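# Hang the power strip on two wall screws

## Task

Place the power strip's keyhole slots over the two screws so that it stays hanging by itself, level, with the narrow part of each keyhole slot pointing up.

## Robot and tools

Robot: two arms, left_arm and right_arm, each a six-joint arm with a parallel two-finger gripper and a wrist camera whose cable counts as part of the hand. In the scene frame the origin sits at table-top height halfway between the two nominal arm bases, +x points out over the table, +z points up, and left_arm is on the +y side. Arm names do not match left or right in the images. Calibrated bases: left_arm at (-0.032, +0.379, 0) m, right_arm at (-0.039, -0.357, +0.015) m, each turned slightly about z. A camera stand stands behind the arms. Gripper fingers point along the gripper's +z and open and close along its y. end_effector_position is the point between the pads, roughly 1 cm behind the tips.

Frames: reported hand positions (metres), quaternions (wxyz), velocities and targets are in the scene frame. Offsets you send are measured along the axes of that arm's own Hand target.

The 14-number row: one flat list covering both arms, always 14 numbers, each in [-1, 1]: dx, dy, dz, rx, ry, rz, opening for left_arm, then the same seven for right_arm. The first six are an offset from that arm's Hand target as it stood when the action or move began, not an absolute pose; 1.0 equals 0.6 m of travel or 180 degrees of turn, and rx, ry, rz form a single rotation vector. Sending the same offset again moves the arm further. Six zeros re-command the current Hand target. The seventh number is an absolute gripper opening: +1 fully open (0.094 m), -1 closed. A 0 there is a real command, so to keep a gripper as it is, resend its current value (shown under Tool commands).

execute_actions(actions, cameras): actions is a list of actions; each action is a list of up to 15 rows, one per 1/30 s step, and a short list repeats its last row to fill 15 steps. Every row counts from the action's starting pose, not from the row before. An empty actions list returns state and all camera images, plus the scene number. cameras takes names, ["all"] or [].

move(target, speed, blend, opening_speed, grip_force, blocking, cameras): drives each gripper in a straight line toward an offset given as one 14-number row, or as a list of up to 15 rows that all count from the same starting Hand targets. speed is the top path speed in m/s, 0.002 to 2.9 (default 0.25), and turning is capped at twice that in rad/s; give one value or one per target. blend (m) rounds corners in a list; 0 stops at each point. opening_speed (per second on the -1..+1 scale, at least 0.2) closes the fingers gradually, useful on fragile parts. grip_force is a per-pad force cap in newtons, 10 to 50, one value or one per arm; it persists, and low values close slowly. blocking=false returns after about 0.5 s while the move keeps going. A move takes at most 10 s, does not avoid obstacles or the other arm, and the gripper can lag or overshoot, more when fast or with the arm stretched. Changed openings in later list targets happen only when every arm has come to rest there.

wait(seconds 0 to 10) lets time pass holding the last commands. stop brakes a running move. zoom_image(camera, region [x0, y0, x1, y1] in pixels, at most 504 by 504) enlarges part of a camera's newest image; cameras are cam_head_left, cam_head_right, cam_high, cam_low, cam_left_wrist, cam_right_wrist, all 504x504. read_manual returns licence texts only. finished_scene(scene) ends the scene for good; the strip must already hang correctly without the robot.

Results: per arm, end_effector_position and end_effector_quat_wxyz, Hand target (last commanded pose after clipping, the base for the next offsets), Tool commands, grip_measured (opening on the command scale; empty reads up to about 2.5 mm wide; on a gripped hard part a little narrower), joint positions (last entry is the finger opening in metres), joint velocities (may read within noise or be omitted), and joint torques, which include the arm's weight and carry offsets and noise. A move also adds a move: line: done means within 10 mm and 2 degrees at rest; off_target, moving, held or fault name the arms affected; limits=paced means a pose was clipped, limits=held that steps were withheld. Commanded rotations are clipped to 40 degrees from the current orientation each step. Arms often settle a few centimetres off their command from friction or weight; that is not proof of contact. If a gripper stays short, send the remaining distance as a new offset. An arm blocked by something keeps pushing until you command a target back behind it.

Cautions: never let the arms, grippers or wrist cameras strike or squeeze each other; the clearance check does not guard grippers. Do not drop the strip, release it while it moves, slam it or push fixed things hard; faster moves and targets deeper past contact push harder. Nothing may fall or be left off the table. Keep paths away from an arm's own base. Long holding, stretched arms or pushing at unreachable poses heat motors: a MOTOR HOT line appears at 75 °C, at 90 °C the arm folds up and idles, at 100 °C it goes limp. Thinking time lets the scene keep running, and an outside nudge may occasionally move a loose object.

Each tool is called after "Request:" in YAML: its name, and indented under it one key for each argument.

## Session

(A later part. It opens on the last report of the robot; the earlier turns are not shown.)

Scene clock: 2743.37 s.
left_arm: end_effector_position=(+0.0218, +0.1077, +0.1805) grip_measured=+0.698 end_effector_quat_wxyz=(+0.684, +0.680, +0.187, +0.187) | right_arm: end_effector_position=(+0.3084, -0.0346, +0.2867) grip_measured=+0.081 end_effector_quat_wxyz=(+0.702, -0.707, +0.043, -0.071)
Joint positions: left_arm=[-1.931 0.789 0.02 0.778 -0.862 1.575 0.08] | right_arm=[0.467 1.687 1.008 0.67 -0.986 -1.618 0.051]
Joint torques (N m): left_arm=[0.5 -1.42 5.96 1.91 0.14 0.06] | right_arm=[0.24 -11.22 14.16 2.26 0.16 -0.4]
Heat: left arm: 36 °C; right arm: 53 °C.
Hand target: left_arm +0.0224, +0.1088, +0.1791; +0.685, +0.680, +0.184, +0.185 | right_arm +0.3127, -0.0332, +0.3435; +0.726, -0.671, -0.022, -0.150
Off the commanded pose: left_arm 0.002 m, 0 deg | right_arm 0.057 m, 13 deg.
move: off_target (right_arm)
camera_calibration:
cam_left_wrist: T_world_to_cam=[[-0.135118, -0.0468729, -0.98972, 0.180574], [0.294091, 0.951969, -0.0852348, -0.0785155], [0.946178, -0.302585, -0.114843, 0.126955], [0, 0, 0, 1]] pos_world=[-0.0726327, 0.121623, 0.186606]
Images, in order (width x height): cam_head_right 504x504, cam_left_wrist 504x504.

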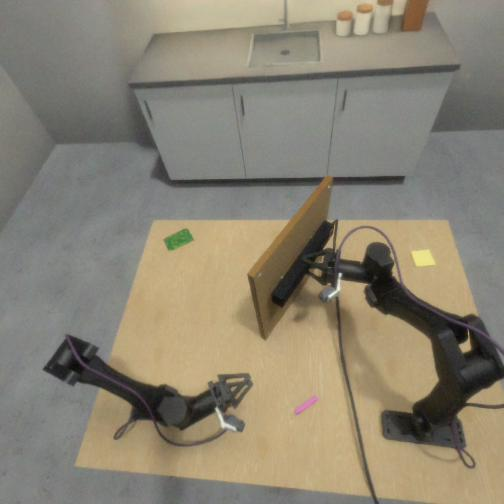

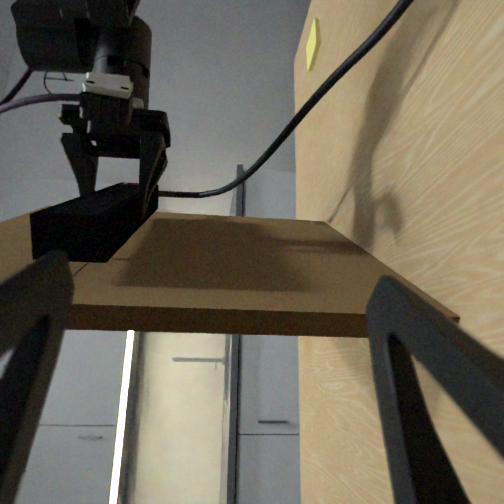

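Request:
move:
  target: [0,0,0,0,0,0,0.7,0,-0.002,0.01,0,0,0,-0.5]
  speed: 0.05
  cameras: ["cam_head_right","cam_left_wrist"]

Request:
zoom_image:
  camera: "cam_left_wrist"
  region: [50, 150, 200, 300]

Request:
zoom_image:
  camera: "cam_head_right"
  region: [260, 210, 350, 320]

Scene clock: 2752.27 s.
left_arm: end_effector_position=(+0.0218, +0.1077, +0.1805) grip_measured=+0.698 end_effector_quat_wxyz=(+0.684, +0.680, +0.187, +0.187) | right_arm: end_effector_position=(+0.3082, -0.0294, +0.2915) grip_measured=+0.081 end_effector_quat_wxyz=(+0.702, -0.707, +0.041, -0.073)
Joint positions: left_arm=[-1.931 0.789 0.02 0.778 -0.862 1.575 0.08] | right_arm=[0.48 1.687 1.027 0.654 -0.972 -1.622 0.051]
Joint torques (N m): left_arm=[0.81 -1.25 5.91 1.87 0.11 0] | right_arm=[0.25 -10.45 14.26 2.38 0.19 -0.41]
Heat: left arm: 36 °C; right arm: 54 °C.
Hand target: left_arm +0.0224, +0.1088, +0.1791; +0.685, +0.680, +0.184, +0.185 | right_arm +0.3133, -0.0273, +0.3452; +0.726, -0.671, -0.022, -0.150
Off the commanded pose: left_arm 0.002 m, 0 deg | right_arm 0.054 m, 12 deg.
move: off_target (right_arm)
camera_calibration:
cam_left_wrist: T_world_to_cam=[[-0.135118, -0.0468729, -0.98972, 0.180574], [0.294091, 0.951969, -0.0852348, -0.0785155], [0.946178, -0.302585, -0.114843, 0.126955], [0, 0, 0, 1]] pos_world=[-0.0726327, 0.121623, 0.186606]
Images, in order (width x height): cam_head_right 504x504, cam_left_wrist 504x504.

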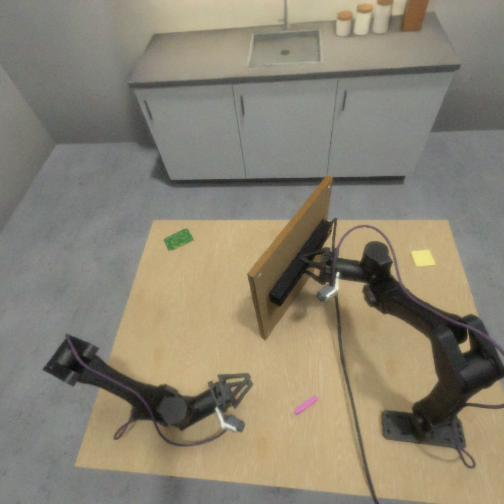

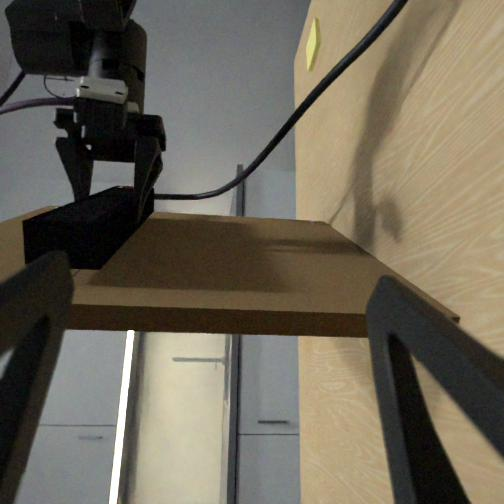

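Scaled by 3.360 from the camera's 504x504 image, which has a finer 720x720 frame.

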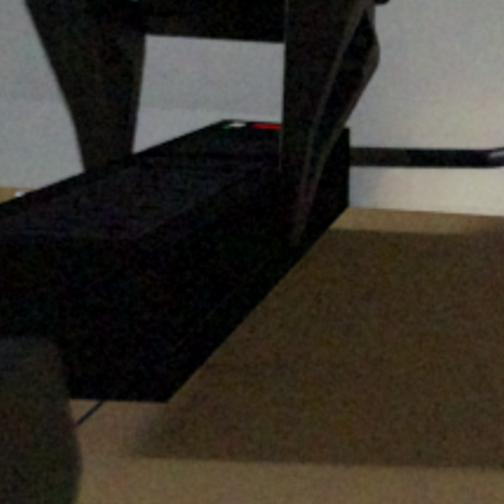

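Scaled by 4.582 from the camera's 504x504 image, which has a finer 720x720 frame.

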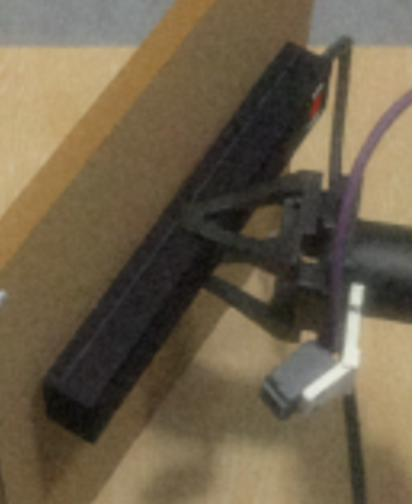

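Request:
move:
  target: [0,0,0,0,0,0,0.7,0.004,0.004,0.014,0,0,0,-0.5]
  speed: 0.05
  cameras: ["cam_head_right","cam_left_wrist"]

Request:
zoom_image:
  camera: "cam_left_wrist"
  region: [50, 150, 200, 300]

Request:
zoom_image:
  camera: "cam_head_right"
  region: [260, 210, 350, 320]

Scene clock: 2762.43 s.
left_arm: end_effector_position=(+0.0218, +0.1077, +0.1805) grip_measured=+0.698 end_effector_quat_wxyz=(+0.684, +0.680, +0.187, +0.187) | right_arm: end_effector_position=(+0.3082, -0.0245, +0.2981) grip_measured=+0.081 end_effector_quat_wxyz=(+0.703, -0.706, +0.037, -0.076)
Joint positions: left_arm=[-1.931 0.789 0.02 0.778 -0.862 1.575 0.08] | right_arm=[0.493 1.687 1.05 0.64 -0.96 -1.624 0.051]
Joint torques (N m): left_arm=[0.53 -1.43 6.08 1.85 0.17 -0.04] | right_arm=[0.43 -8.18 14.95 2.41 0.22 -0.43]
Heat: left arm: 36 °C; right arm: 55 °C.
Hand target: left_arm +0.0224, +0.1088, +0.1791; +0.685, +0.680, +0.184, +0.185 | right_arm +0.3176, -0.0194, +0.3443; +0.726, -0.671, -0.022, -0.150
Off the commanded pose: left_arm 0.002 m, 0 deg | right_arm 0.047 m, 12 deg.
move: off_target (right_arm)
camera_calibration:
cam_left_wrist: T_world_to_cam=[[-0.135118, -0.0468729, -0.98972, 0.180574], [0.294091, 0.951969, -0.0852348, -0.0785155], [0.946178, -0.302585, -0.114843, 0.126955], [0, 0, 0, 1]] pos_world=[-0.0726327, 0.121623, 0.186606]
Images, in order (width x height): cam_head_right 504x504, cam_left_wrist 504x504.

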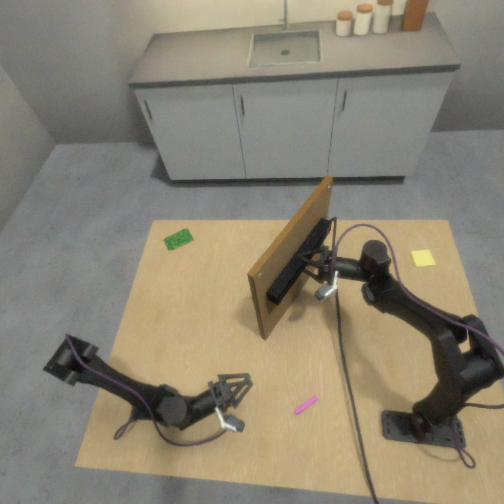

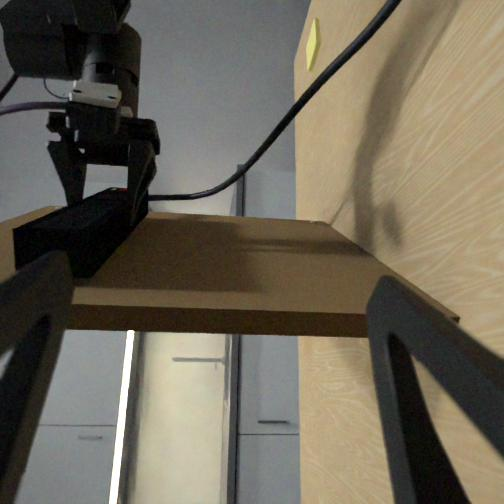

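Scaled by 3.360 from the camera's 504x504 image, which has a finer 720x720 frame.

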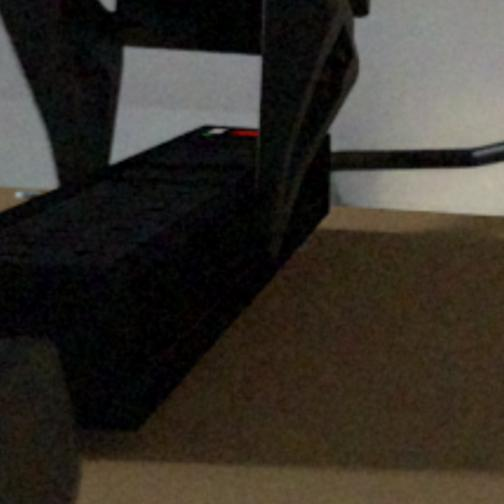

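Scaled by 4.582 from the camera's 504x504 image, which has a finer 720x720 frame.

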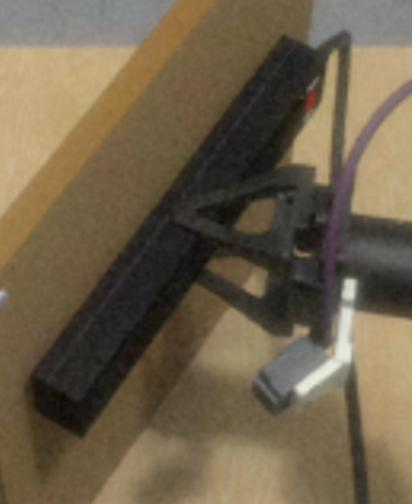

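Request:
move:
  target: [0,0,0,0,0,0,0.7,0,0.004,0.006,0,-0.005,0.014,-0.5]
  speed: 0.05
  cameras: ["cam_head_right","cam_left_wrist"]

Request:
zoom_image:
  camera: "cam_left_wrist"
  region: [50, 150, 200, 300]

Request:
zoom_image:
  camera: "cam_head_right"
  region: [260, 210, 350, 320]

Scene clock: 2777.67 s.
left_arm: end_effector_position=(+0.0218, +0.1077, +0.1805) grip_measured=+0.698 end_effector_quat_wxyz=(+0.684, +0.680, +0.187, +0.187) | right_arm: end_effector_position=(+0.3074, -0.0231, +0.3003) grip_measured=+0.080 end_effector_quat_wxyz=(+0.705, -0.705, +0.040, -0.062)
Joint positions: left_arm=[-1.931 0.789 0.02 0.778 -0.862 1.575 0.08] | right_arm=[0.493 1.692 1.065 0.63 -0.976 -1.6 0.051]
Joint torques (N m): left_arm=[0.57 -1.4 6.24 1.83 0.12 0.04] | right_arm=[0.66 -7.04 15.25 2.45 0.24 -0.3]
Heat: left arm: 36 °C; right arm: 54 °C.
Hand target: left_arm +0.0224, +0.1088, +0.1791; +0.685, +0.680, +0.184, +0.185 | right_arm +0.3189, -0.0158, +0.3424; +0.729, -0.672, -0.013, -0.129
Off the commanded pose: left_arm 0.002 m, 0 deg | right_arm 0.044 m, 11 deg.
move: off_target (right_arm)
camera_calibration:
cam_left_wrist: T_world_to_cam=[[-0.135118, -0.0468729, -0.98972, 0.180574], [0.294091, 0.951969, -0.0852348, -0.0785155], [0.946178, -0.302585, -0.114843, 0.126955], [0, 0, 0, 1]] pos_world=[-0.0726327, 0.121623, 0.186606]
Images, in order (width x height): cam_head_right 504x504, cam_left_wrist 504x504.

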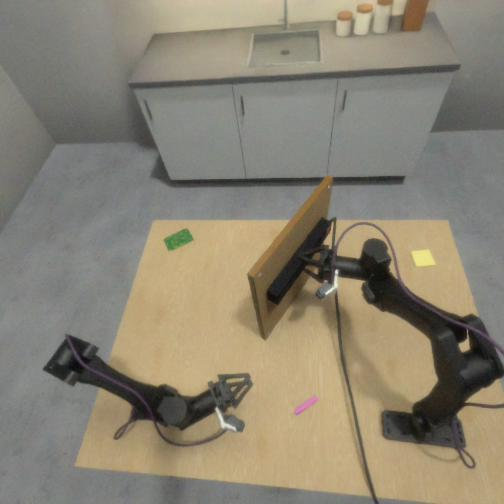

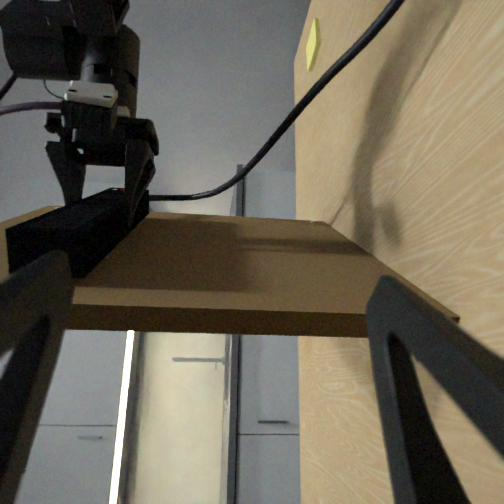

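Scaled by 3.360 from the camera's 504x504 image, which has a finer 720x720 frame.

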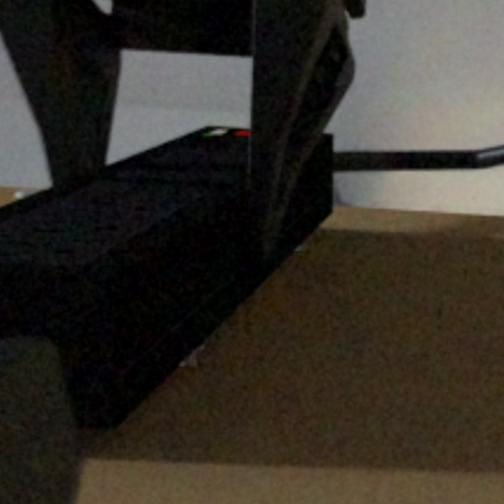

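Scaled by 4.582 from the camera's 504x504 image, which has a finer 720x720 frame.

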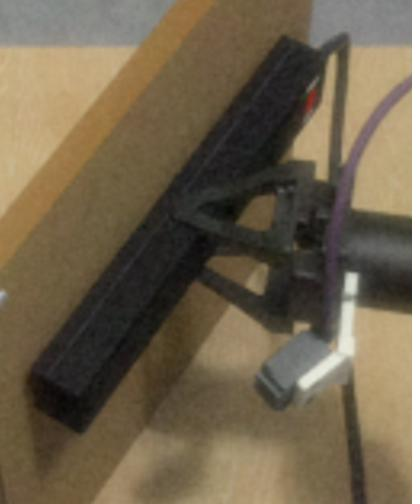

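Request:
move:
  target: [0,0,0,0,0,0,0.7,0.02,0.02,-0.03,0,0,0,-0.5]
  speed: 0.05
  cameras: ["cam_head_right","cam_left_wrist"]

Request:
zoom_image:
  camera: "cam_left_wrist"
  region: [50, 150, 200, 300]

Request:
zoom_image:
  camera: "cam_head_right"
  region: [260, 210, 350, 320]

Scene clock: 2794.97 s.
left_arm: end_effector_position=(+0.0218, +0.1077, +0.1805) grip_measured=+0.698 end_effector_quat_wxyz=(+0.684, +0.680, +0.187, +0.187) | right_arm: end_effector_position=(+0.3201, -0.0350, +0.2897) grip_measured=+0.080 end_effector_quat_wxyz=(+0.702, -0.708, +0.052, -0.059)
Joint positions: left_arm=[-1.931 0.789 0.02 0.778 -0.862 1.575 0.08] | right_arm=[0.451 1.722 1.065 0.644 -1.006 -1.593 0.051]
Joint torques (N m): left_arm=[0.62 -1.16 5.98 1.89 0.06 0] | right_arm=[-0.96 -7.73 13.68 2.7 -0.06 -0.36]
Heat: left arm: 36 °C; right arm: 57 °C.
Hand target: left_arm +0.0224, +0.1088, +0.1791; +0.685, +0.680, +0.184, +0.185 | right_arm +0.3300, -0.0347, +0.3313; +0.729, -0.672, -0.013, -0.129
Off the commanded pose: left_arm 0.002 m, 0 deg | right_arm 0.043 m, 12 deg.
move: off_target (right_arm)
camera_calibration:
cam_left_wrist: T_world_to_cam=[[-0.135118, -0.0468729, -0.98972, 0.180574], [0.294091, 0.951969, -0.0852348, -0.0785155], [0.946178, -0.302585, -0.114843, 0.126955], [0, 0, 0, 1]] pos_world=[-0.0726327, 0.121623, 0.186606]
Images, in order (width x height): cam_head_right 504x504, cam_left_wrist 504x504.

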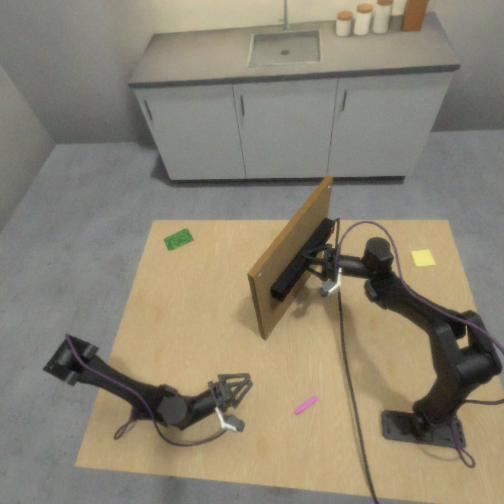

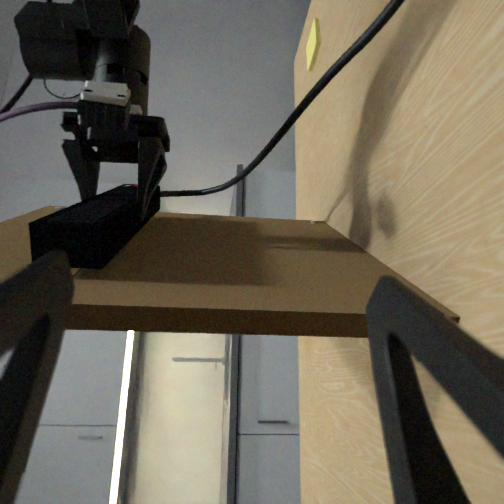

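Scaled by 3.360 from the camera's 504x504 image, which has a finer 720x720 frame.

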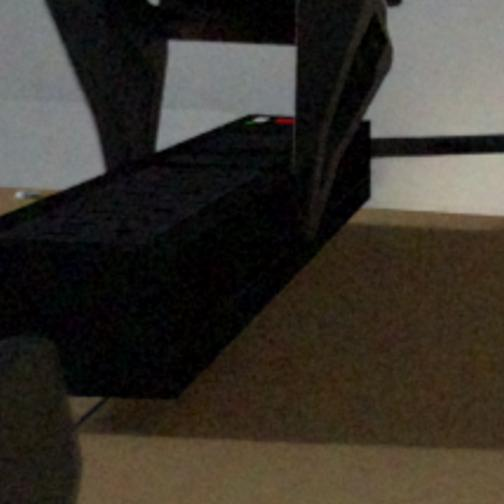

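Scaled by 4.582 from the camera's 504x504 image, which has a finer 720x720 frame.

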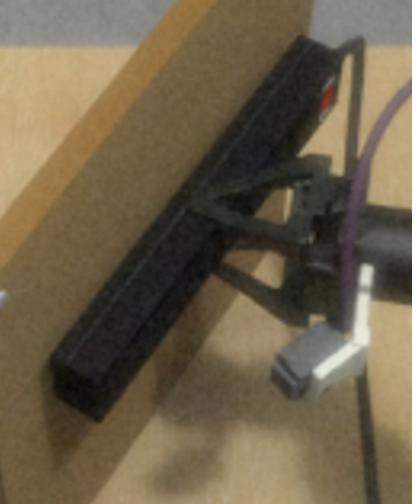

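Request:
move:
  target: [0,0,0,0,0,0,0.7,0,0.022,-0.004,0,-0.004,0,-0.5]
  speed: 0.05
  cameras: ["cam_head_right","cam_left_wrist"]

Request:
zoom_image:
  camera: "cam_left_wrist"
  region: [50, 150, 200, 300]

Request:
zoom_image:
  camera: "cam_head_right"
  region: [260, 210, 350, 320]

Scene clock: 2804.87 s.
left_arm: end_effector_position=(+0.0218, +0.1077, +0.1805) grip_measured=+0.698 end_effector_quat_wxyz=(+0.684, +0.680, +0.187, +0.187) | right_arm: end_effector_position=(+0.3224, -0.0345, +0.2828) grip_measured=+0.080 end_effector_quat_wxyz=(+0.705, -0.706, +0.042, -0.056)
Joint positions: left_arm=[-1.931 0.789 0.02 0.778 -0.862 1.575 0.08] | right_arm=[0.445 1.754 1.065 0.688 -1.03 -1.593 0.051]
Joint torques (N m): left_arm=[0.59 -1.46 6.09 1.8 0.1 -0.01] | right_arm=[-1.25 -7.84 12.42 2.63 -0.06 -0.38]
Heat: left arm: 36 °C; right arm: 56 °C.
Hand target: left_arm +0.0224, +0.1088, +0.1791; +0.685, +0.680, +0.184, +0.185 | right_arm +0.3324, -0.0362, +0.3182; +0.729, -0.673, -0.018, -0.125
Off the commanded pose: left_arm 0.002 m, 0 deg | right_arm 0.037 m, 11 deg.
move: off_target (right_arm)
camera_calibration:
cam_left_wrist: T_world_to_cam=[[-0.135118, -0.0468729, -0.98972, 0.180574], [0.294091, 0.951969, -0.0852348, -0.0785155], [0.946178, -0.302585, -0.114843, 0.126955], [0, 0, 0, 1]] pos_world=[-0.0726327, 0.121623, 0.186606]
Images, in order (width x height): cam_head_right 504x504, cam_left_wrist 504x504.

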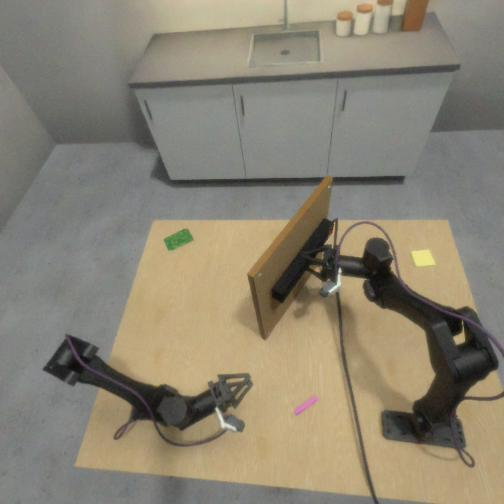

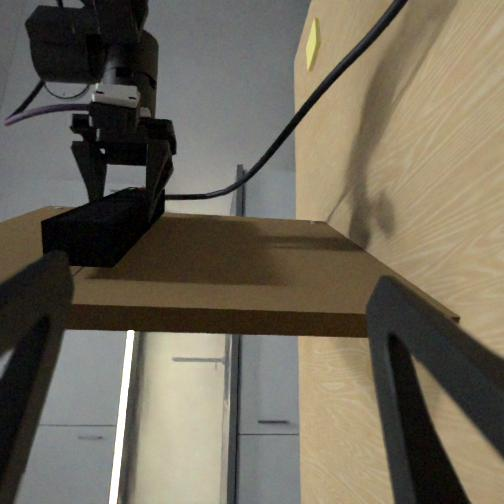

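Scaled by 3.360 from the camera's 504x504 image, which has a finer 720x720 frame.

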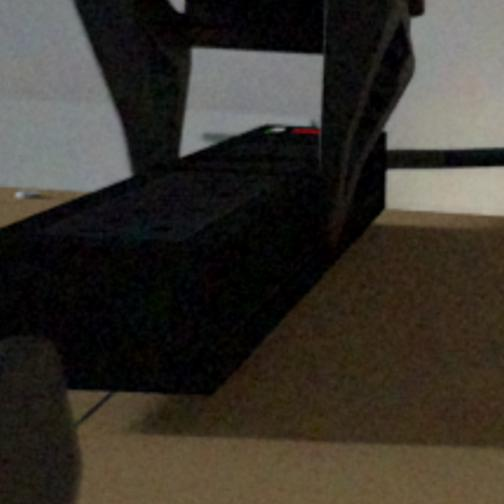

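Scaled by 4.582 from the camera's 504x504 image, which has a finer 720x720 frame.

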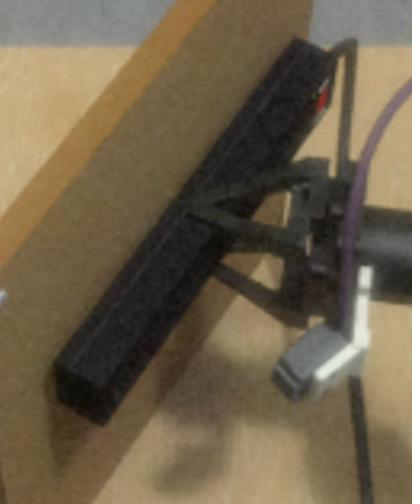

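Request:
move:
  target: [0,0,0,0,0,0,0.7,0.002,0.012,0.004,0,0,0,-0.5]
  speed: 0.05
  cameras: ["cam_head_right","cam_left_wrist"]

Request:
zoom_image:
  camera: "cam_left_wrist"
  region: [50, 150, 200, 300]

Request:
zoom_image:
  camera: "cam_head_right"
  region: [260, 210, 350, 320]

Scene clock: 2813.13 s.
left_arm: end_effector_position=(+0.0218, +0.1077, +0.1805) grip_measured=+0.698 end_effector_quat_wxyz=(+0.684, +0.680, +0.187, +0.187) | right_arm: end_effector_position=(+0.3239, -0.0332, +0.2786) grip_measured=+0.080 end_effector_quat_wxyz=(+0.706, -0.705, +0.037, -0.056)
Joint positions: left_arm=[-1.931 0.789 0.02 0.778 -0.862 1.575 0.08] | right_arm=[0.445 1.775 1.065 0.717 -1.038 -1.592 0.051]
Joint torques (N m): left_arm=[0.64 -1.46 5.98 1.81 0.12 0.02] | right_arm=[-0.95 -7.61 12.49 2.61 0.09 -0.32]
Heat: left arm: 36 °C; right arm: 55 °C.
Hand target: left_arm +0.0224, +0.1088, +0.1791; +0.685, +0.680, +0.184, +0.185 | right_arm +0.3354, -0.0336, +0.3116; +0.729, -0.673, -0.018, -0.125
Off the commanded pose: left_arm 0.002 m, 0 deg | right_arm 0.035 m, 11 deg.
move: off_target (right_arm)
camera_calibration:
cam_left_wrist: T_world_to_cam=[[-0.135118, -0.0468729, -0.98972, 0.180574], [0.294091, 0.951969, -0.0852348, -0.0785155], [0.946178, -0.302585, -0.114843, 0.126955], [0, 0, 0, 1]] pos_world=[-0.0726327, 0.121623, 0.186606]
Images, in order (width x height): cam_head_right 504x504, cam_left_wrist 504x504.

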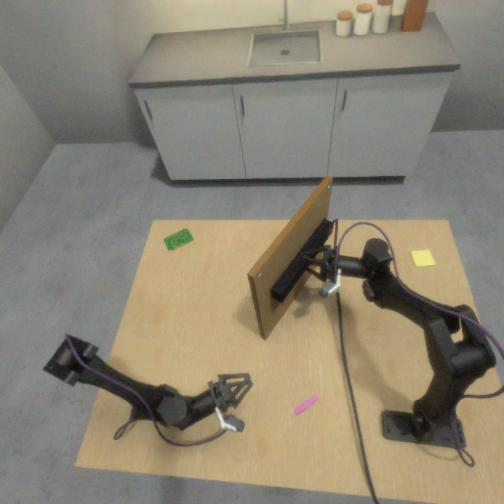

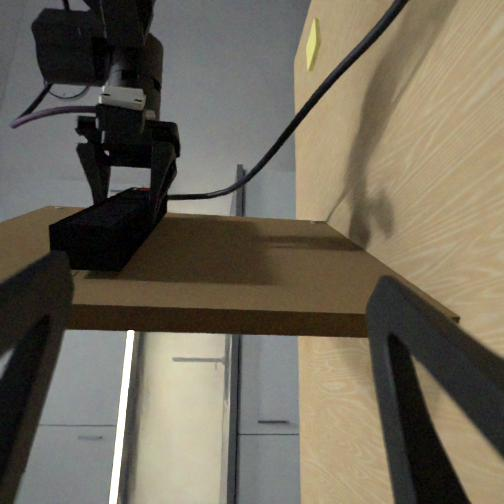

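Scaled by 3.360 from the camera's 504x504 image, which has a finer 720x720 frame.

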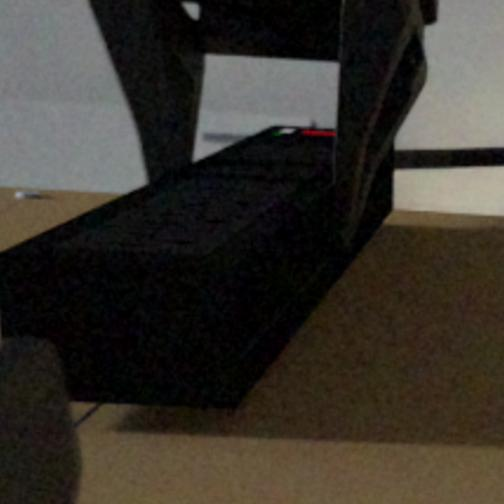

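Scaled by 4.582 from the camera's 504x504 image, which has a finer 720x720 frame.

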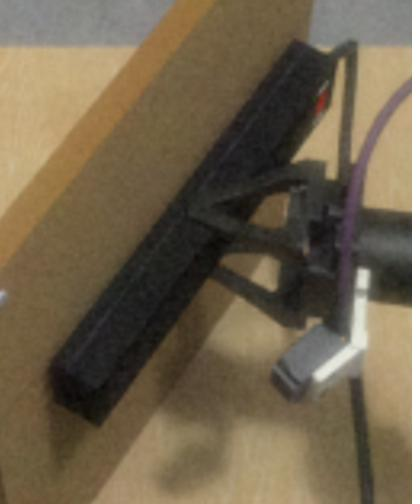

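Request:
move:
  target: [0,0,0,0,0,0,0.7,-0.002,-0.002,0.014,0,-0.008,0,-0.5]
  speed: 0.05
  cameras: ["cam_head_right","cam_left_wrist"]

Request:
zoom_image:
  camera: "cam_left_wrist"
  region: [50, 150, 200, 300]

Request:
zoom_image:
  camera: "cam_head_right"
  region: [260, 210, 350, 320]

Scene clock: 2821.40 s.
left_arm: end_effector_position=(+0.0218, +0.1077, +0.1805) grip_measured=+0.698 end_effector_quat_wxyz=(+0.684, +0.680, +0.187, +0.187) | right_arm: end_effector_position=(+0.3225, -0.0314, +0.2780) grip_measured=+0.080 end_effector_quat_wxyz=(+0.707, -0.705, +0.027, -0.048)
Joint positions: left_arm=[-1.931 0.789 0.02 0.778 -0.862 1.575 0.08] | right_arm=[0.445 1.788 1.077 0.72 -1.062 -1.591 0.051]
Joint torques (N m): left_arm=[0.7 -1.58 6.08 1.91 0.14 0.01] | right_arm=[0.4 -7.27 14.35 2.47 0.23 -0.33]
Heat: left arm: 36 °C; right arm: 57 °C.
Hand target: left_arm +0.0224, +0.1088, +0.1791; +0.685, +0.680, +0.184, +0.185 | right_arm +0.3352, -0.0252, +0.3132; +0.729, -0.675, -0.027, -0.116
Off the commanded pose: left_arm 0.002 m, 0 deg | right_arm 0.038 m, 11 deg.
move: off_target (right_arm)
camera_calibration:
cam_left_wrist: T_world_to_cam=[[-0.135118, -0.0468729, -0.98972, 0.180574], [0.294091, 0.951969, -0.0852348, -0.0785155], [0.946178, -0.302585, -0.114843, 0.126955], [0, 0, 0, 1]] pos_world=[-0.0726327, 0.121623, 0.186606]
Images, in order (width x height): cam_head_right 504x504, cam_left_wrist 504x504.

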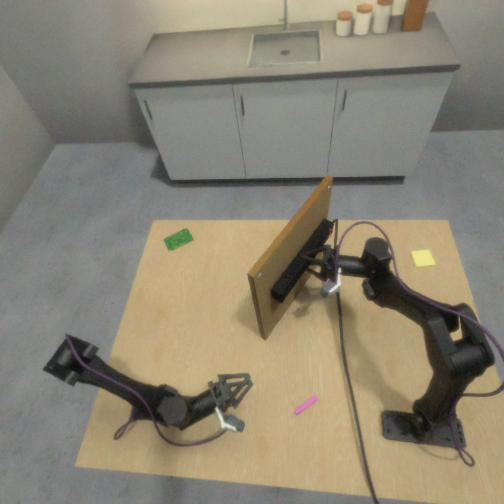

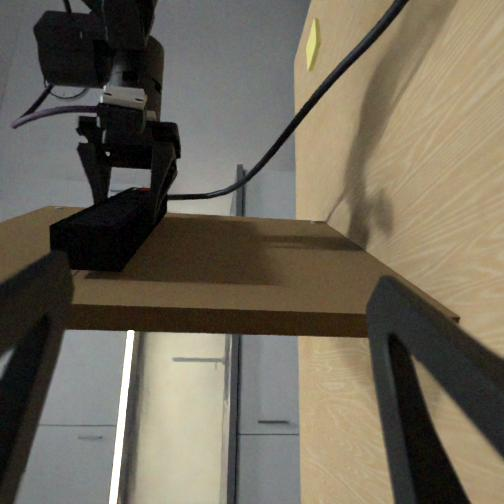

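Scaled by 3.360 from the camera's 504x504 image, which has a finer 720x720 frame.

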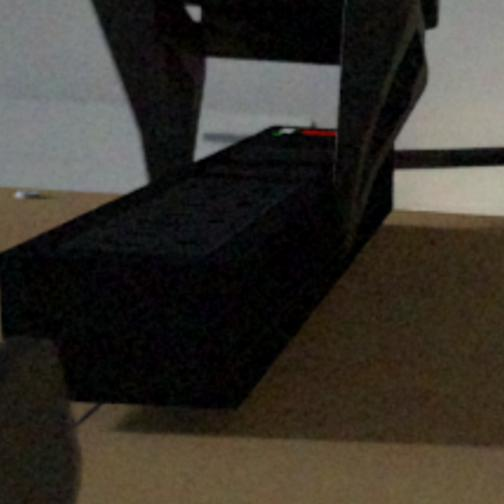

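Scaled by 4.582 from the camera's 504x504 image, which has a finer 720x720 frame.

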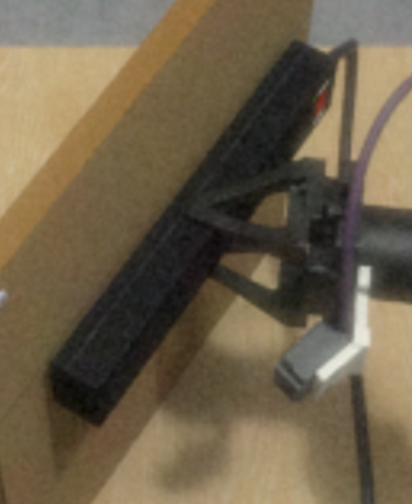

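Request:
move:
  target: [0,0,0,0,0,0,0.7,-0.022,0,-0.004,0,0,0,-0.5]
  speed: 0.05
  cameras: ["cam_head_right","cam_left_wrist"]

Request:
zoom_image:
  camera: "cam_left_wrist"
  region: [50, 150, 200, 300]

Request:
zoom_image:
  camera: "cam_head_right"
  region: [260, 210, 350, 320]

Scene clock: 2830.83 s.
left_arm: end_effector_position=(+0.0218, +0.1077, +0.1805) grip_measured=+0.698 end_effector_quat_wxyz=(+0.684, +0.680, +0.187, +0.187) | right_arm: end_effector_position=(+0.3225, -0.0314, +0.2783) grip_measured=+0.080 end_effector_quat_wxyz=(+0.707, -0.705, +0.027, -0.048)
Joint positions: left_arm=[-1.931 0.789 0.02 0.778 -0.862 1.575 0.08] | right_arm=[0.445 1.788 1.077 0.721 -1.062 -1.591 0.051]
Joint torques (N m): left_arm=[0.75 -1.24 6.37 1.81 0.1 0.01] | right_arm=[1.68 -10.03 9.4 2.57 0.34 -0.36]
Heat: left arm: 36 °C; right arm: 58 °C.
Hand target: left_arm +0.0224, +0.1088, +0.1791; +0.685, +0.680, +0.184, +0.185 | right_arm +0.3222, -0.0259, +0.3105; +0.729, -0.675, -0.027, -0.116
Off the commanded pose: left_arm 0.002 m, 0 deg | right_arm 0.033 m, 11 deg.
move: off_target (right_arm)
camera_calibration:
cam_left_wrist: T_world_to_cam=[[-0.135118, -0.0468729, -0.98972, 0.180574], [0.294091, 0.951969, -0.0852348, -0.0785155], [0.946178, -0.302585, -0.114843, 0.126955], [0, 0, 0, 1]] pos_world=[-0.0726327, 0.121623, 0.186606]
Images, in order (width x height): cam_head_right 504x504, cam_left_wrist 504x504.

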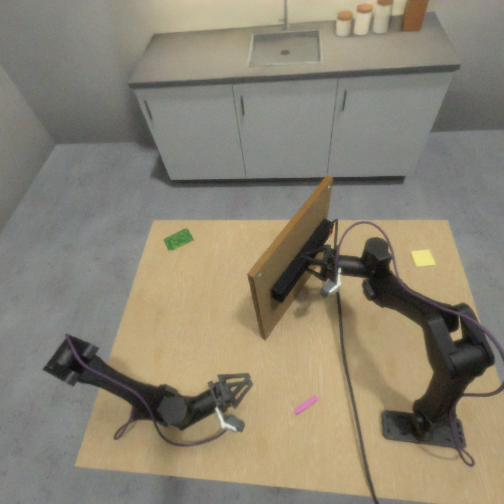

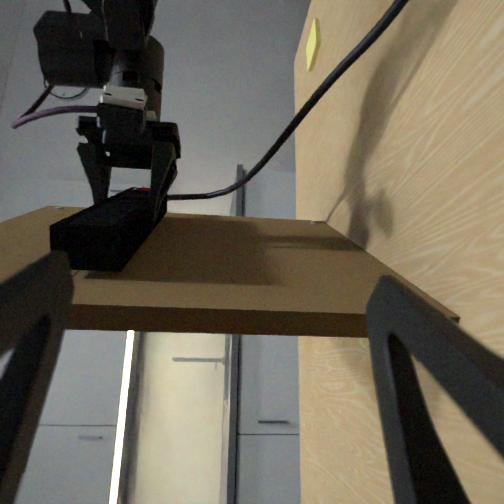

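Scaled by 3.360 from the camera's 504x504 image, which has a finer 720x720 frame.

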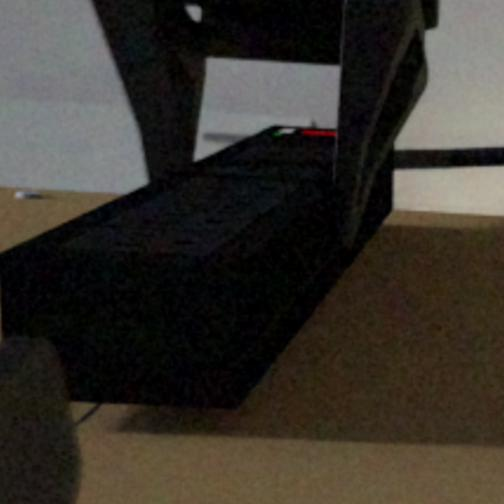

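Scaled by 4.582 from the camera's 504x504 image, which has a finer 720x720 frame.

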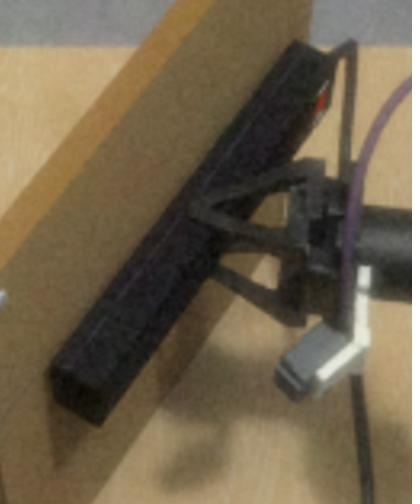

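Request:
move:
  target: [0,0,0,0,0,0,0.7,-0.012,0,0.008,0,0,0,-0.5]
  speed: 0.05
  cameras: ["cam_head_right","cam_left_wrist"]

Request:
zoom_image:
  camera: "cam_left_wrist"
  region: [50, 150, 200, 300]

Request:
zoom_image:
  camera: "cam_head_right"
  region: [260, 210, 350, 320]

Scene clock: 2838.87 s.
left_arm: end_effector_position=(+0.0218, +0.1077, +0.1805) grip_measured=+0.698 end_effector_quat_wxyz=(+0.684, +0.680, +0.187, +0.187) | right_arm: end_effector_position=(+0.3198, -0.0289, +0.2769) grip_measured=+0.080 end_effector_quat_wxyz=(+0.709, -0.703, +0.024, -0.051)
Joint positions: left_arm=[-1.931 0.789 0.02 0.778 -0.862 1.575 0.08] | right_arm=[0.454 1.788 1.065 0.742 -1.054 -1.591 0.051]
Joint torques (N m): left_arm=[0.73 -1.39 5.96 1.84 0.12 0.03] | right_arm=[2.88 -10.81 8.87 2.47 0.46 -0.37]
Heat: left arm: 36 °C; right arm: 59 °C.
Hand target: left_arm +0.0224, +0.1088, +0.1791; +0.685, +0.680, +0.184, +0.185 | right_arm +0.3158, -0.0202, +0.3095; +0.729, -0.675, -0.027, -0.116
Off the commanded pose: left_arm 0.002 m, 0 deg | right_arm 0.034 m, 10 deg.
move: off_target (right_arm)
camera_calibration:
cam_left_wrist: T_world_to_cam=[[-0.135118, -0.0468729, -0.98972, 0.180574], [0.294091, 0.951969, -0.0852348, -0.0785155], [0.946178, -0.302585, -0.114843, 0.126955], [0, 0, 0, 1]] pos_world=[-0.0726327, 0.121623, 0.186606]
Images, in order (width x height): cam_head_right 504x504, cam_left_wrist 504x504.

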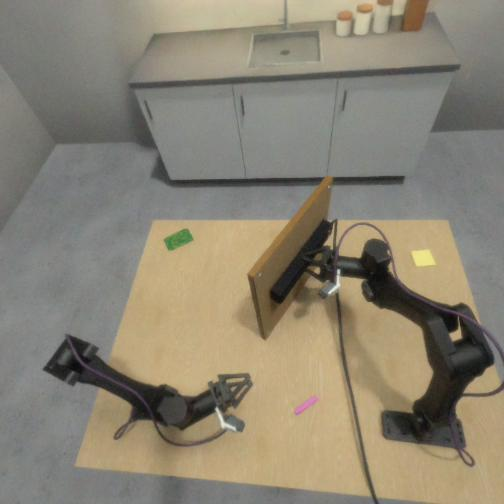

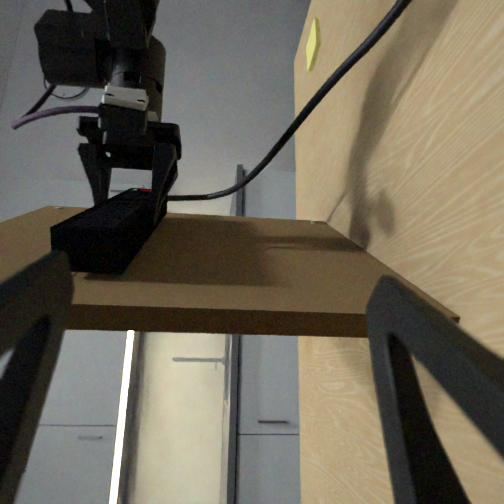

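Scaled by 3.360 from the camera's 504x504 image, which has a finer 720x720 frame.

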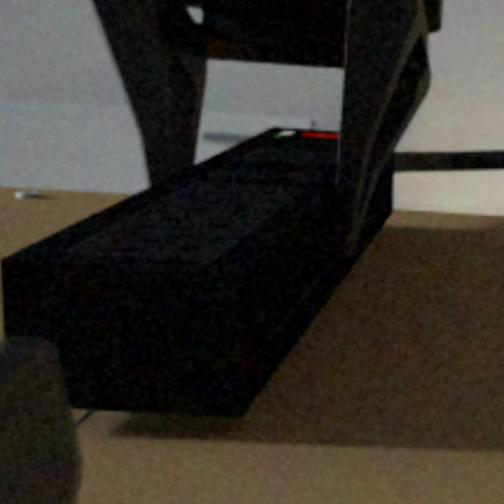

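Scaled by 4.582 from the camera's 504x504 image, which has a finer 720x720 frame.

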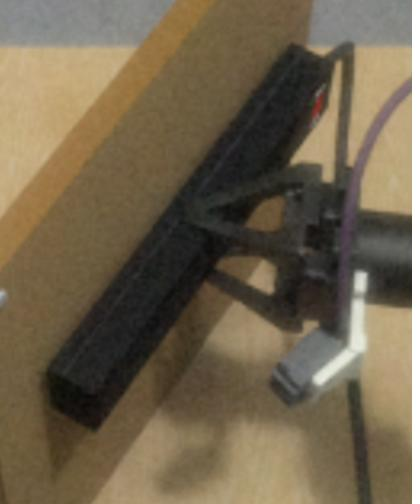

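Request:
move:
  target: [0,0,0,0,0,0,0.7,-0.01,-0.006,0.01,0,0,0,-0.5]
  speed: 0.05
  cameras: ["cam_head_right","cam_left_wrist"]

Request:
zoom_image:
  camera: "cam_left_wrist"
  region: [50, 150, 200, 300]

Request:
zoom_image:
  camera: "cam_head_right"
  region: [260, 210, 350, 320]

Scene clock: 2845.60 s.
left_arm: end_effector_position=(+0.0218, +0.1077, +0.1805) grip_measured=+0.698 end_effector_quat_wxyz=(+0.684, +0.680, +0.187, +0.187) | right_arm: end_effector_position=(+0.3189, -0.0278, +0.2761) grip_measured=+0.080 end_effector_quat_wxyz=(+0.709, -0.703, +0.026, -0.052)
Joint positions: left_arm=[-1.931 0.789 0.02 0.778 -0.862 1.575 0.08] | right_arm=[0.459 1.785 1.057 0.748 -1.044 -1.59 0.051]
Joint torques (N m): left_arm=[0.66 -1.57 6.12 1.89 0.15 0.07] | right_arm=[4.55 -11.79 8.9 2.37 0.57 -0.37]
Heat: left arm: 36 °C; right arm: 59 °C.
Hand target: left_arm +0.0224, +0.1088, +0.1791; +0.685, +0.680, +0.184, +0.185 | right_arm +0.3099, -0.0137, +0.3124; +0.729, -0.675, -0.027, -0.116
Off the commanded pose: left_arm 0.002 m, 0 deg | right_arm 0.040 m, 10 deg.
move: off_target (right_arm)
camera_calibration:
cam_left_wrist: T_world_to_cam=[[-0.135118, -0.0468729, -0.98972, 0.180574], [0.294091, 0.951969, -0.0852348, -0.0785155], [0.946178, -0.302585, -0.114843, 0.126955], [0, 0, 0, 1]] pos_world=[-0.0726327, 0.121623, 0.186606]
Images, in order (width x height): cam_head_right 504x504, cam_left_wrist 504x504.

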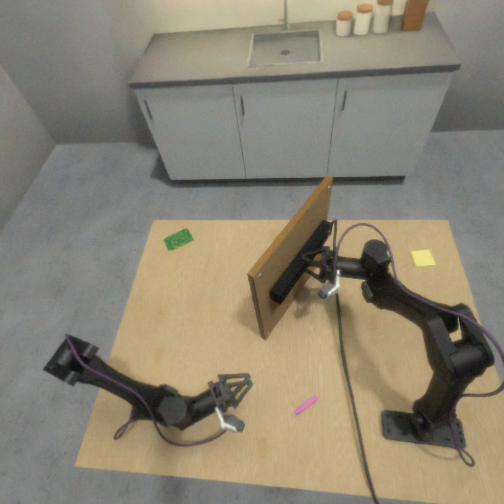

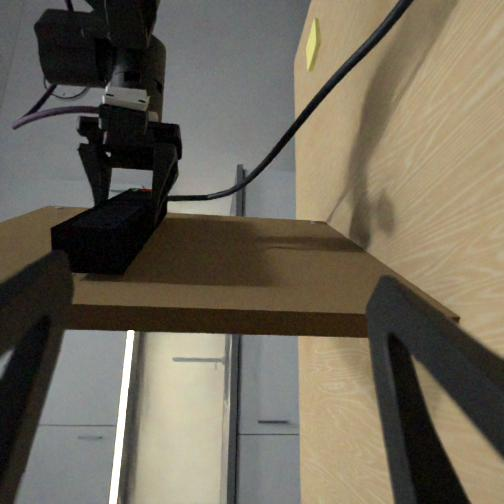

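Scaled by 3.360 from the camera's 504x504 image, which has a finer 720x720 frame.

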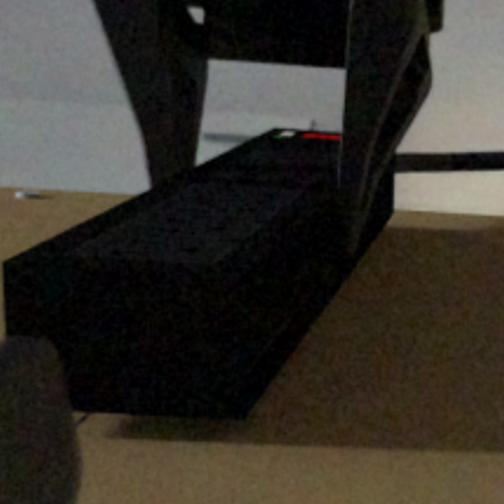

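Scaled by 4.582 from the camera's 504x504 image, which has a finer 720x720 frame.

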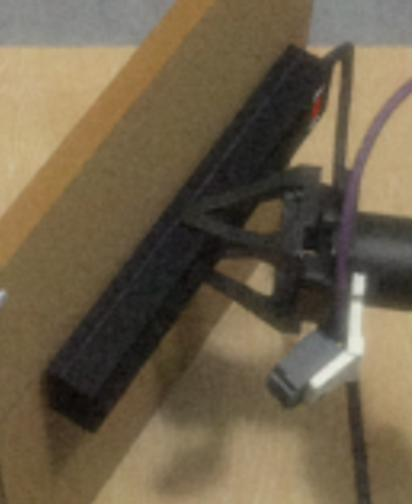

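Request:
move:
  target: [0,0,0,0,0,0,0.7,0,-0.006,0,0,-0.012,0.016,-0.5]
  speed: 0.05
  cameras: ["cam_head_right","cam_left_wrist"]

Request:
zoom_image:
  camera: "cam_left_wrist"
  region: [50, 150, 200, 300]

Request:
zoom_image:
  camera: "cam_head_right"
  region: [260, 210, 350, 320]

Scene clock: 2852.87 s.
left_arm: end_effector_position=(+0.0218, +0.1077, +0.1805) grip_measured=+0.698 end_effector_quat_wxyz=(+0.684, +0.680, +0.187, +0.187) | right_arm: end_effector_position=(+0.3186, -0.0274, +0.2764) grip_measured=+0.080 end_effector_quat_wxyz=(+0.709, -0.703, +0.031, -0.050)
Joint positions: left_arm=[-1.931 0.789 0.02 0.778 -0.862 1.575 0.08] | right_arm=[0.461 1.783 1.055 0.75 -1.038 -1.579 0.051]
Joint torques (N m): left_arm=[0.5 -1.57 6.09 1.84 0.17 0] | right_arm=[3.49 -10.58 11.93 2.21 0.05 -0.05]
Heat: left arm: 36 °C; right arm: 58 °C.
Hand target: left_arm +0.0224, +0.1088, +0.1791; +0.685, +0.680, +0.184, +0.185 | right_arm +0.3092, -0.0139, +0.3158; +0.731, -0.677, -0.024, -0.085
Off the commanded pose: left_arm 0.002 m, 0 deg | right_arm 0.043 m, 8 deg.
move: off_target (right_arm)
camera_calibration:
cam_left_wrist: T_world_to_cam=[[-0.135118, -0.0468729, -0.98972, 0.180574], [0.294091, 0.951969, -0.0852348, -0.0785155], [0.946178, -0.302585, -0.114843, 0.126955], [0, 0, 0, 1]] pos_world=[-0.0726327, 0.121623, 0.186606]
Images, in order (width x height): cam_head_right 504x504, cam_left_wrist 504x504.

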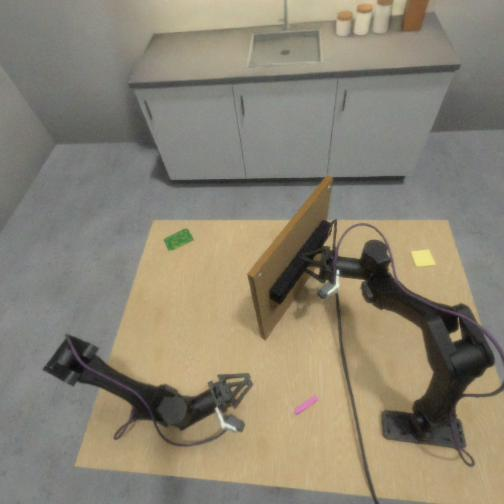

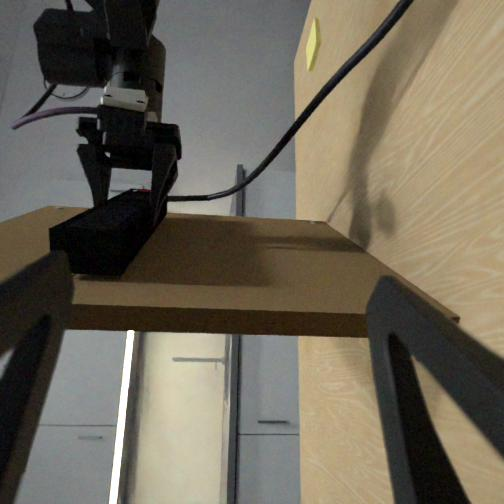

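Scaled by 3.360 from the camera's 504x504 image, which has a finer 720x720 frame.

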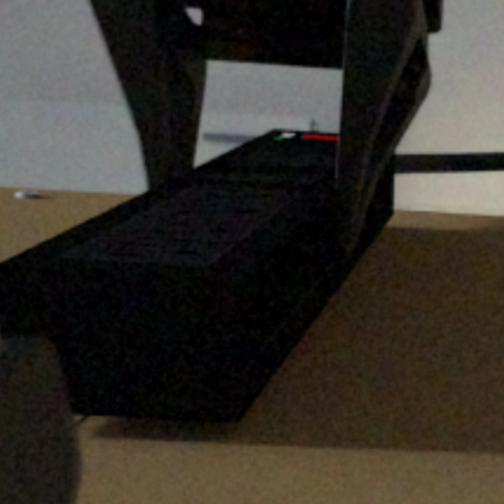

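Scaled by 4.582 from the camera's 504x504 image, which has a finer 720x720 frame.

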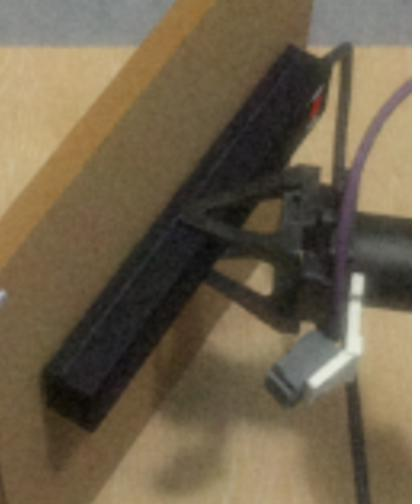

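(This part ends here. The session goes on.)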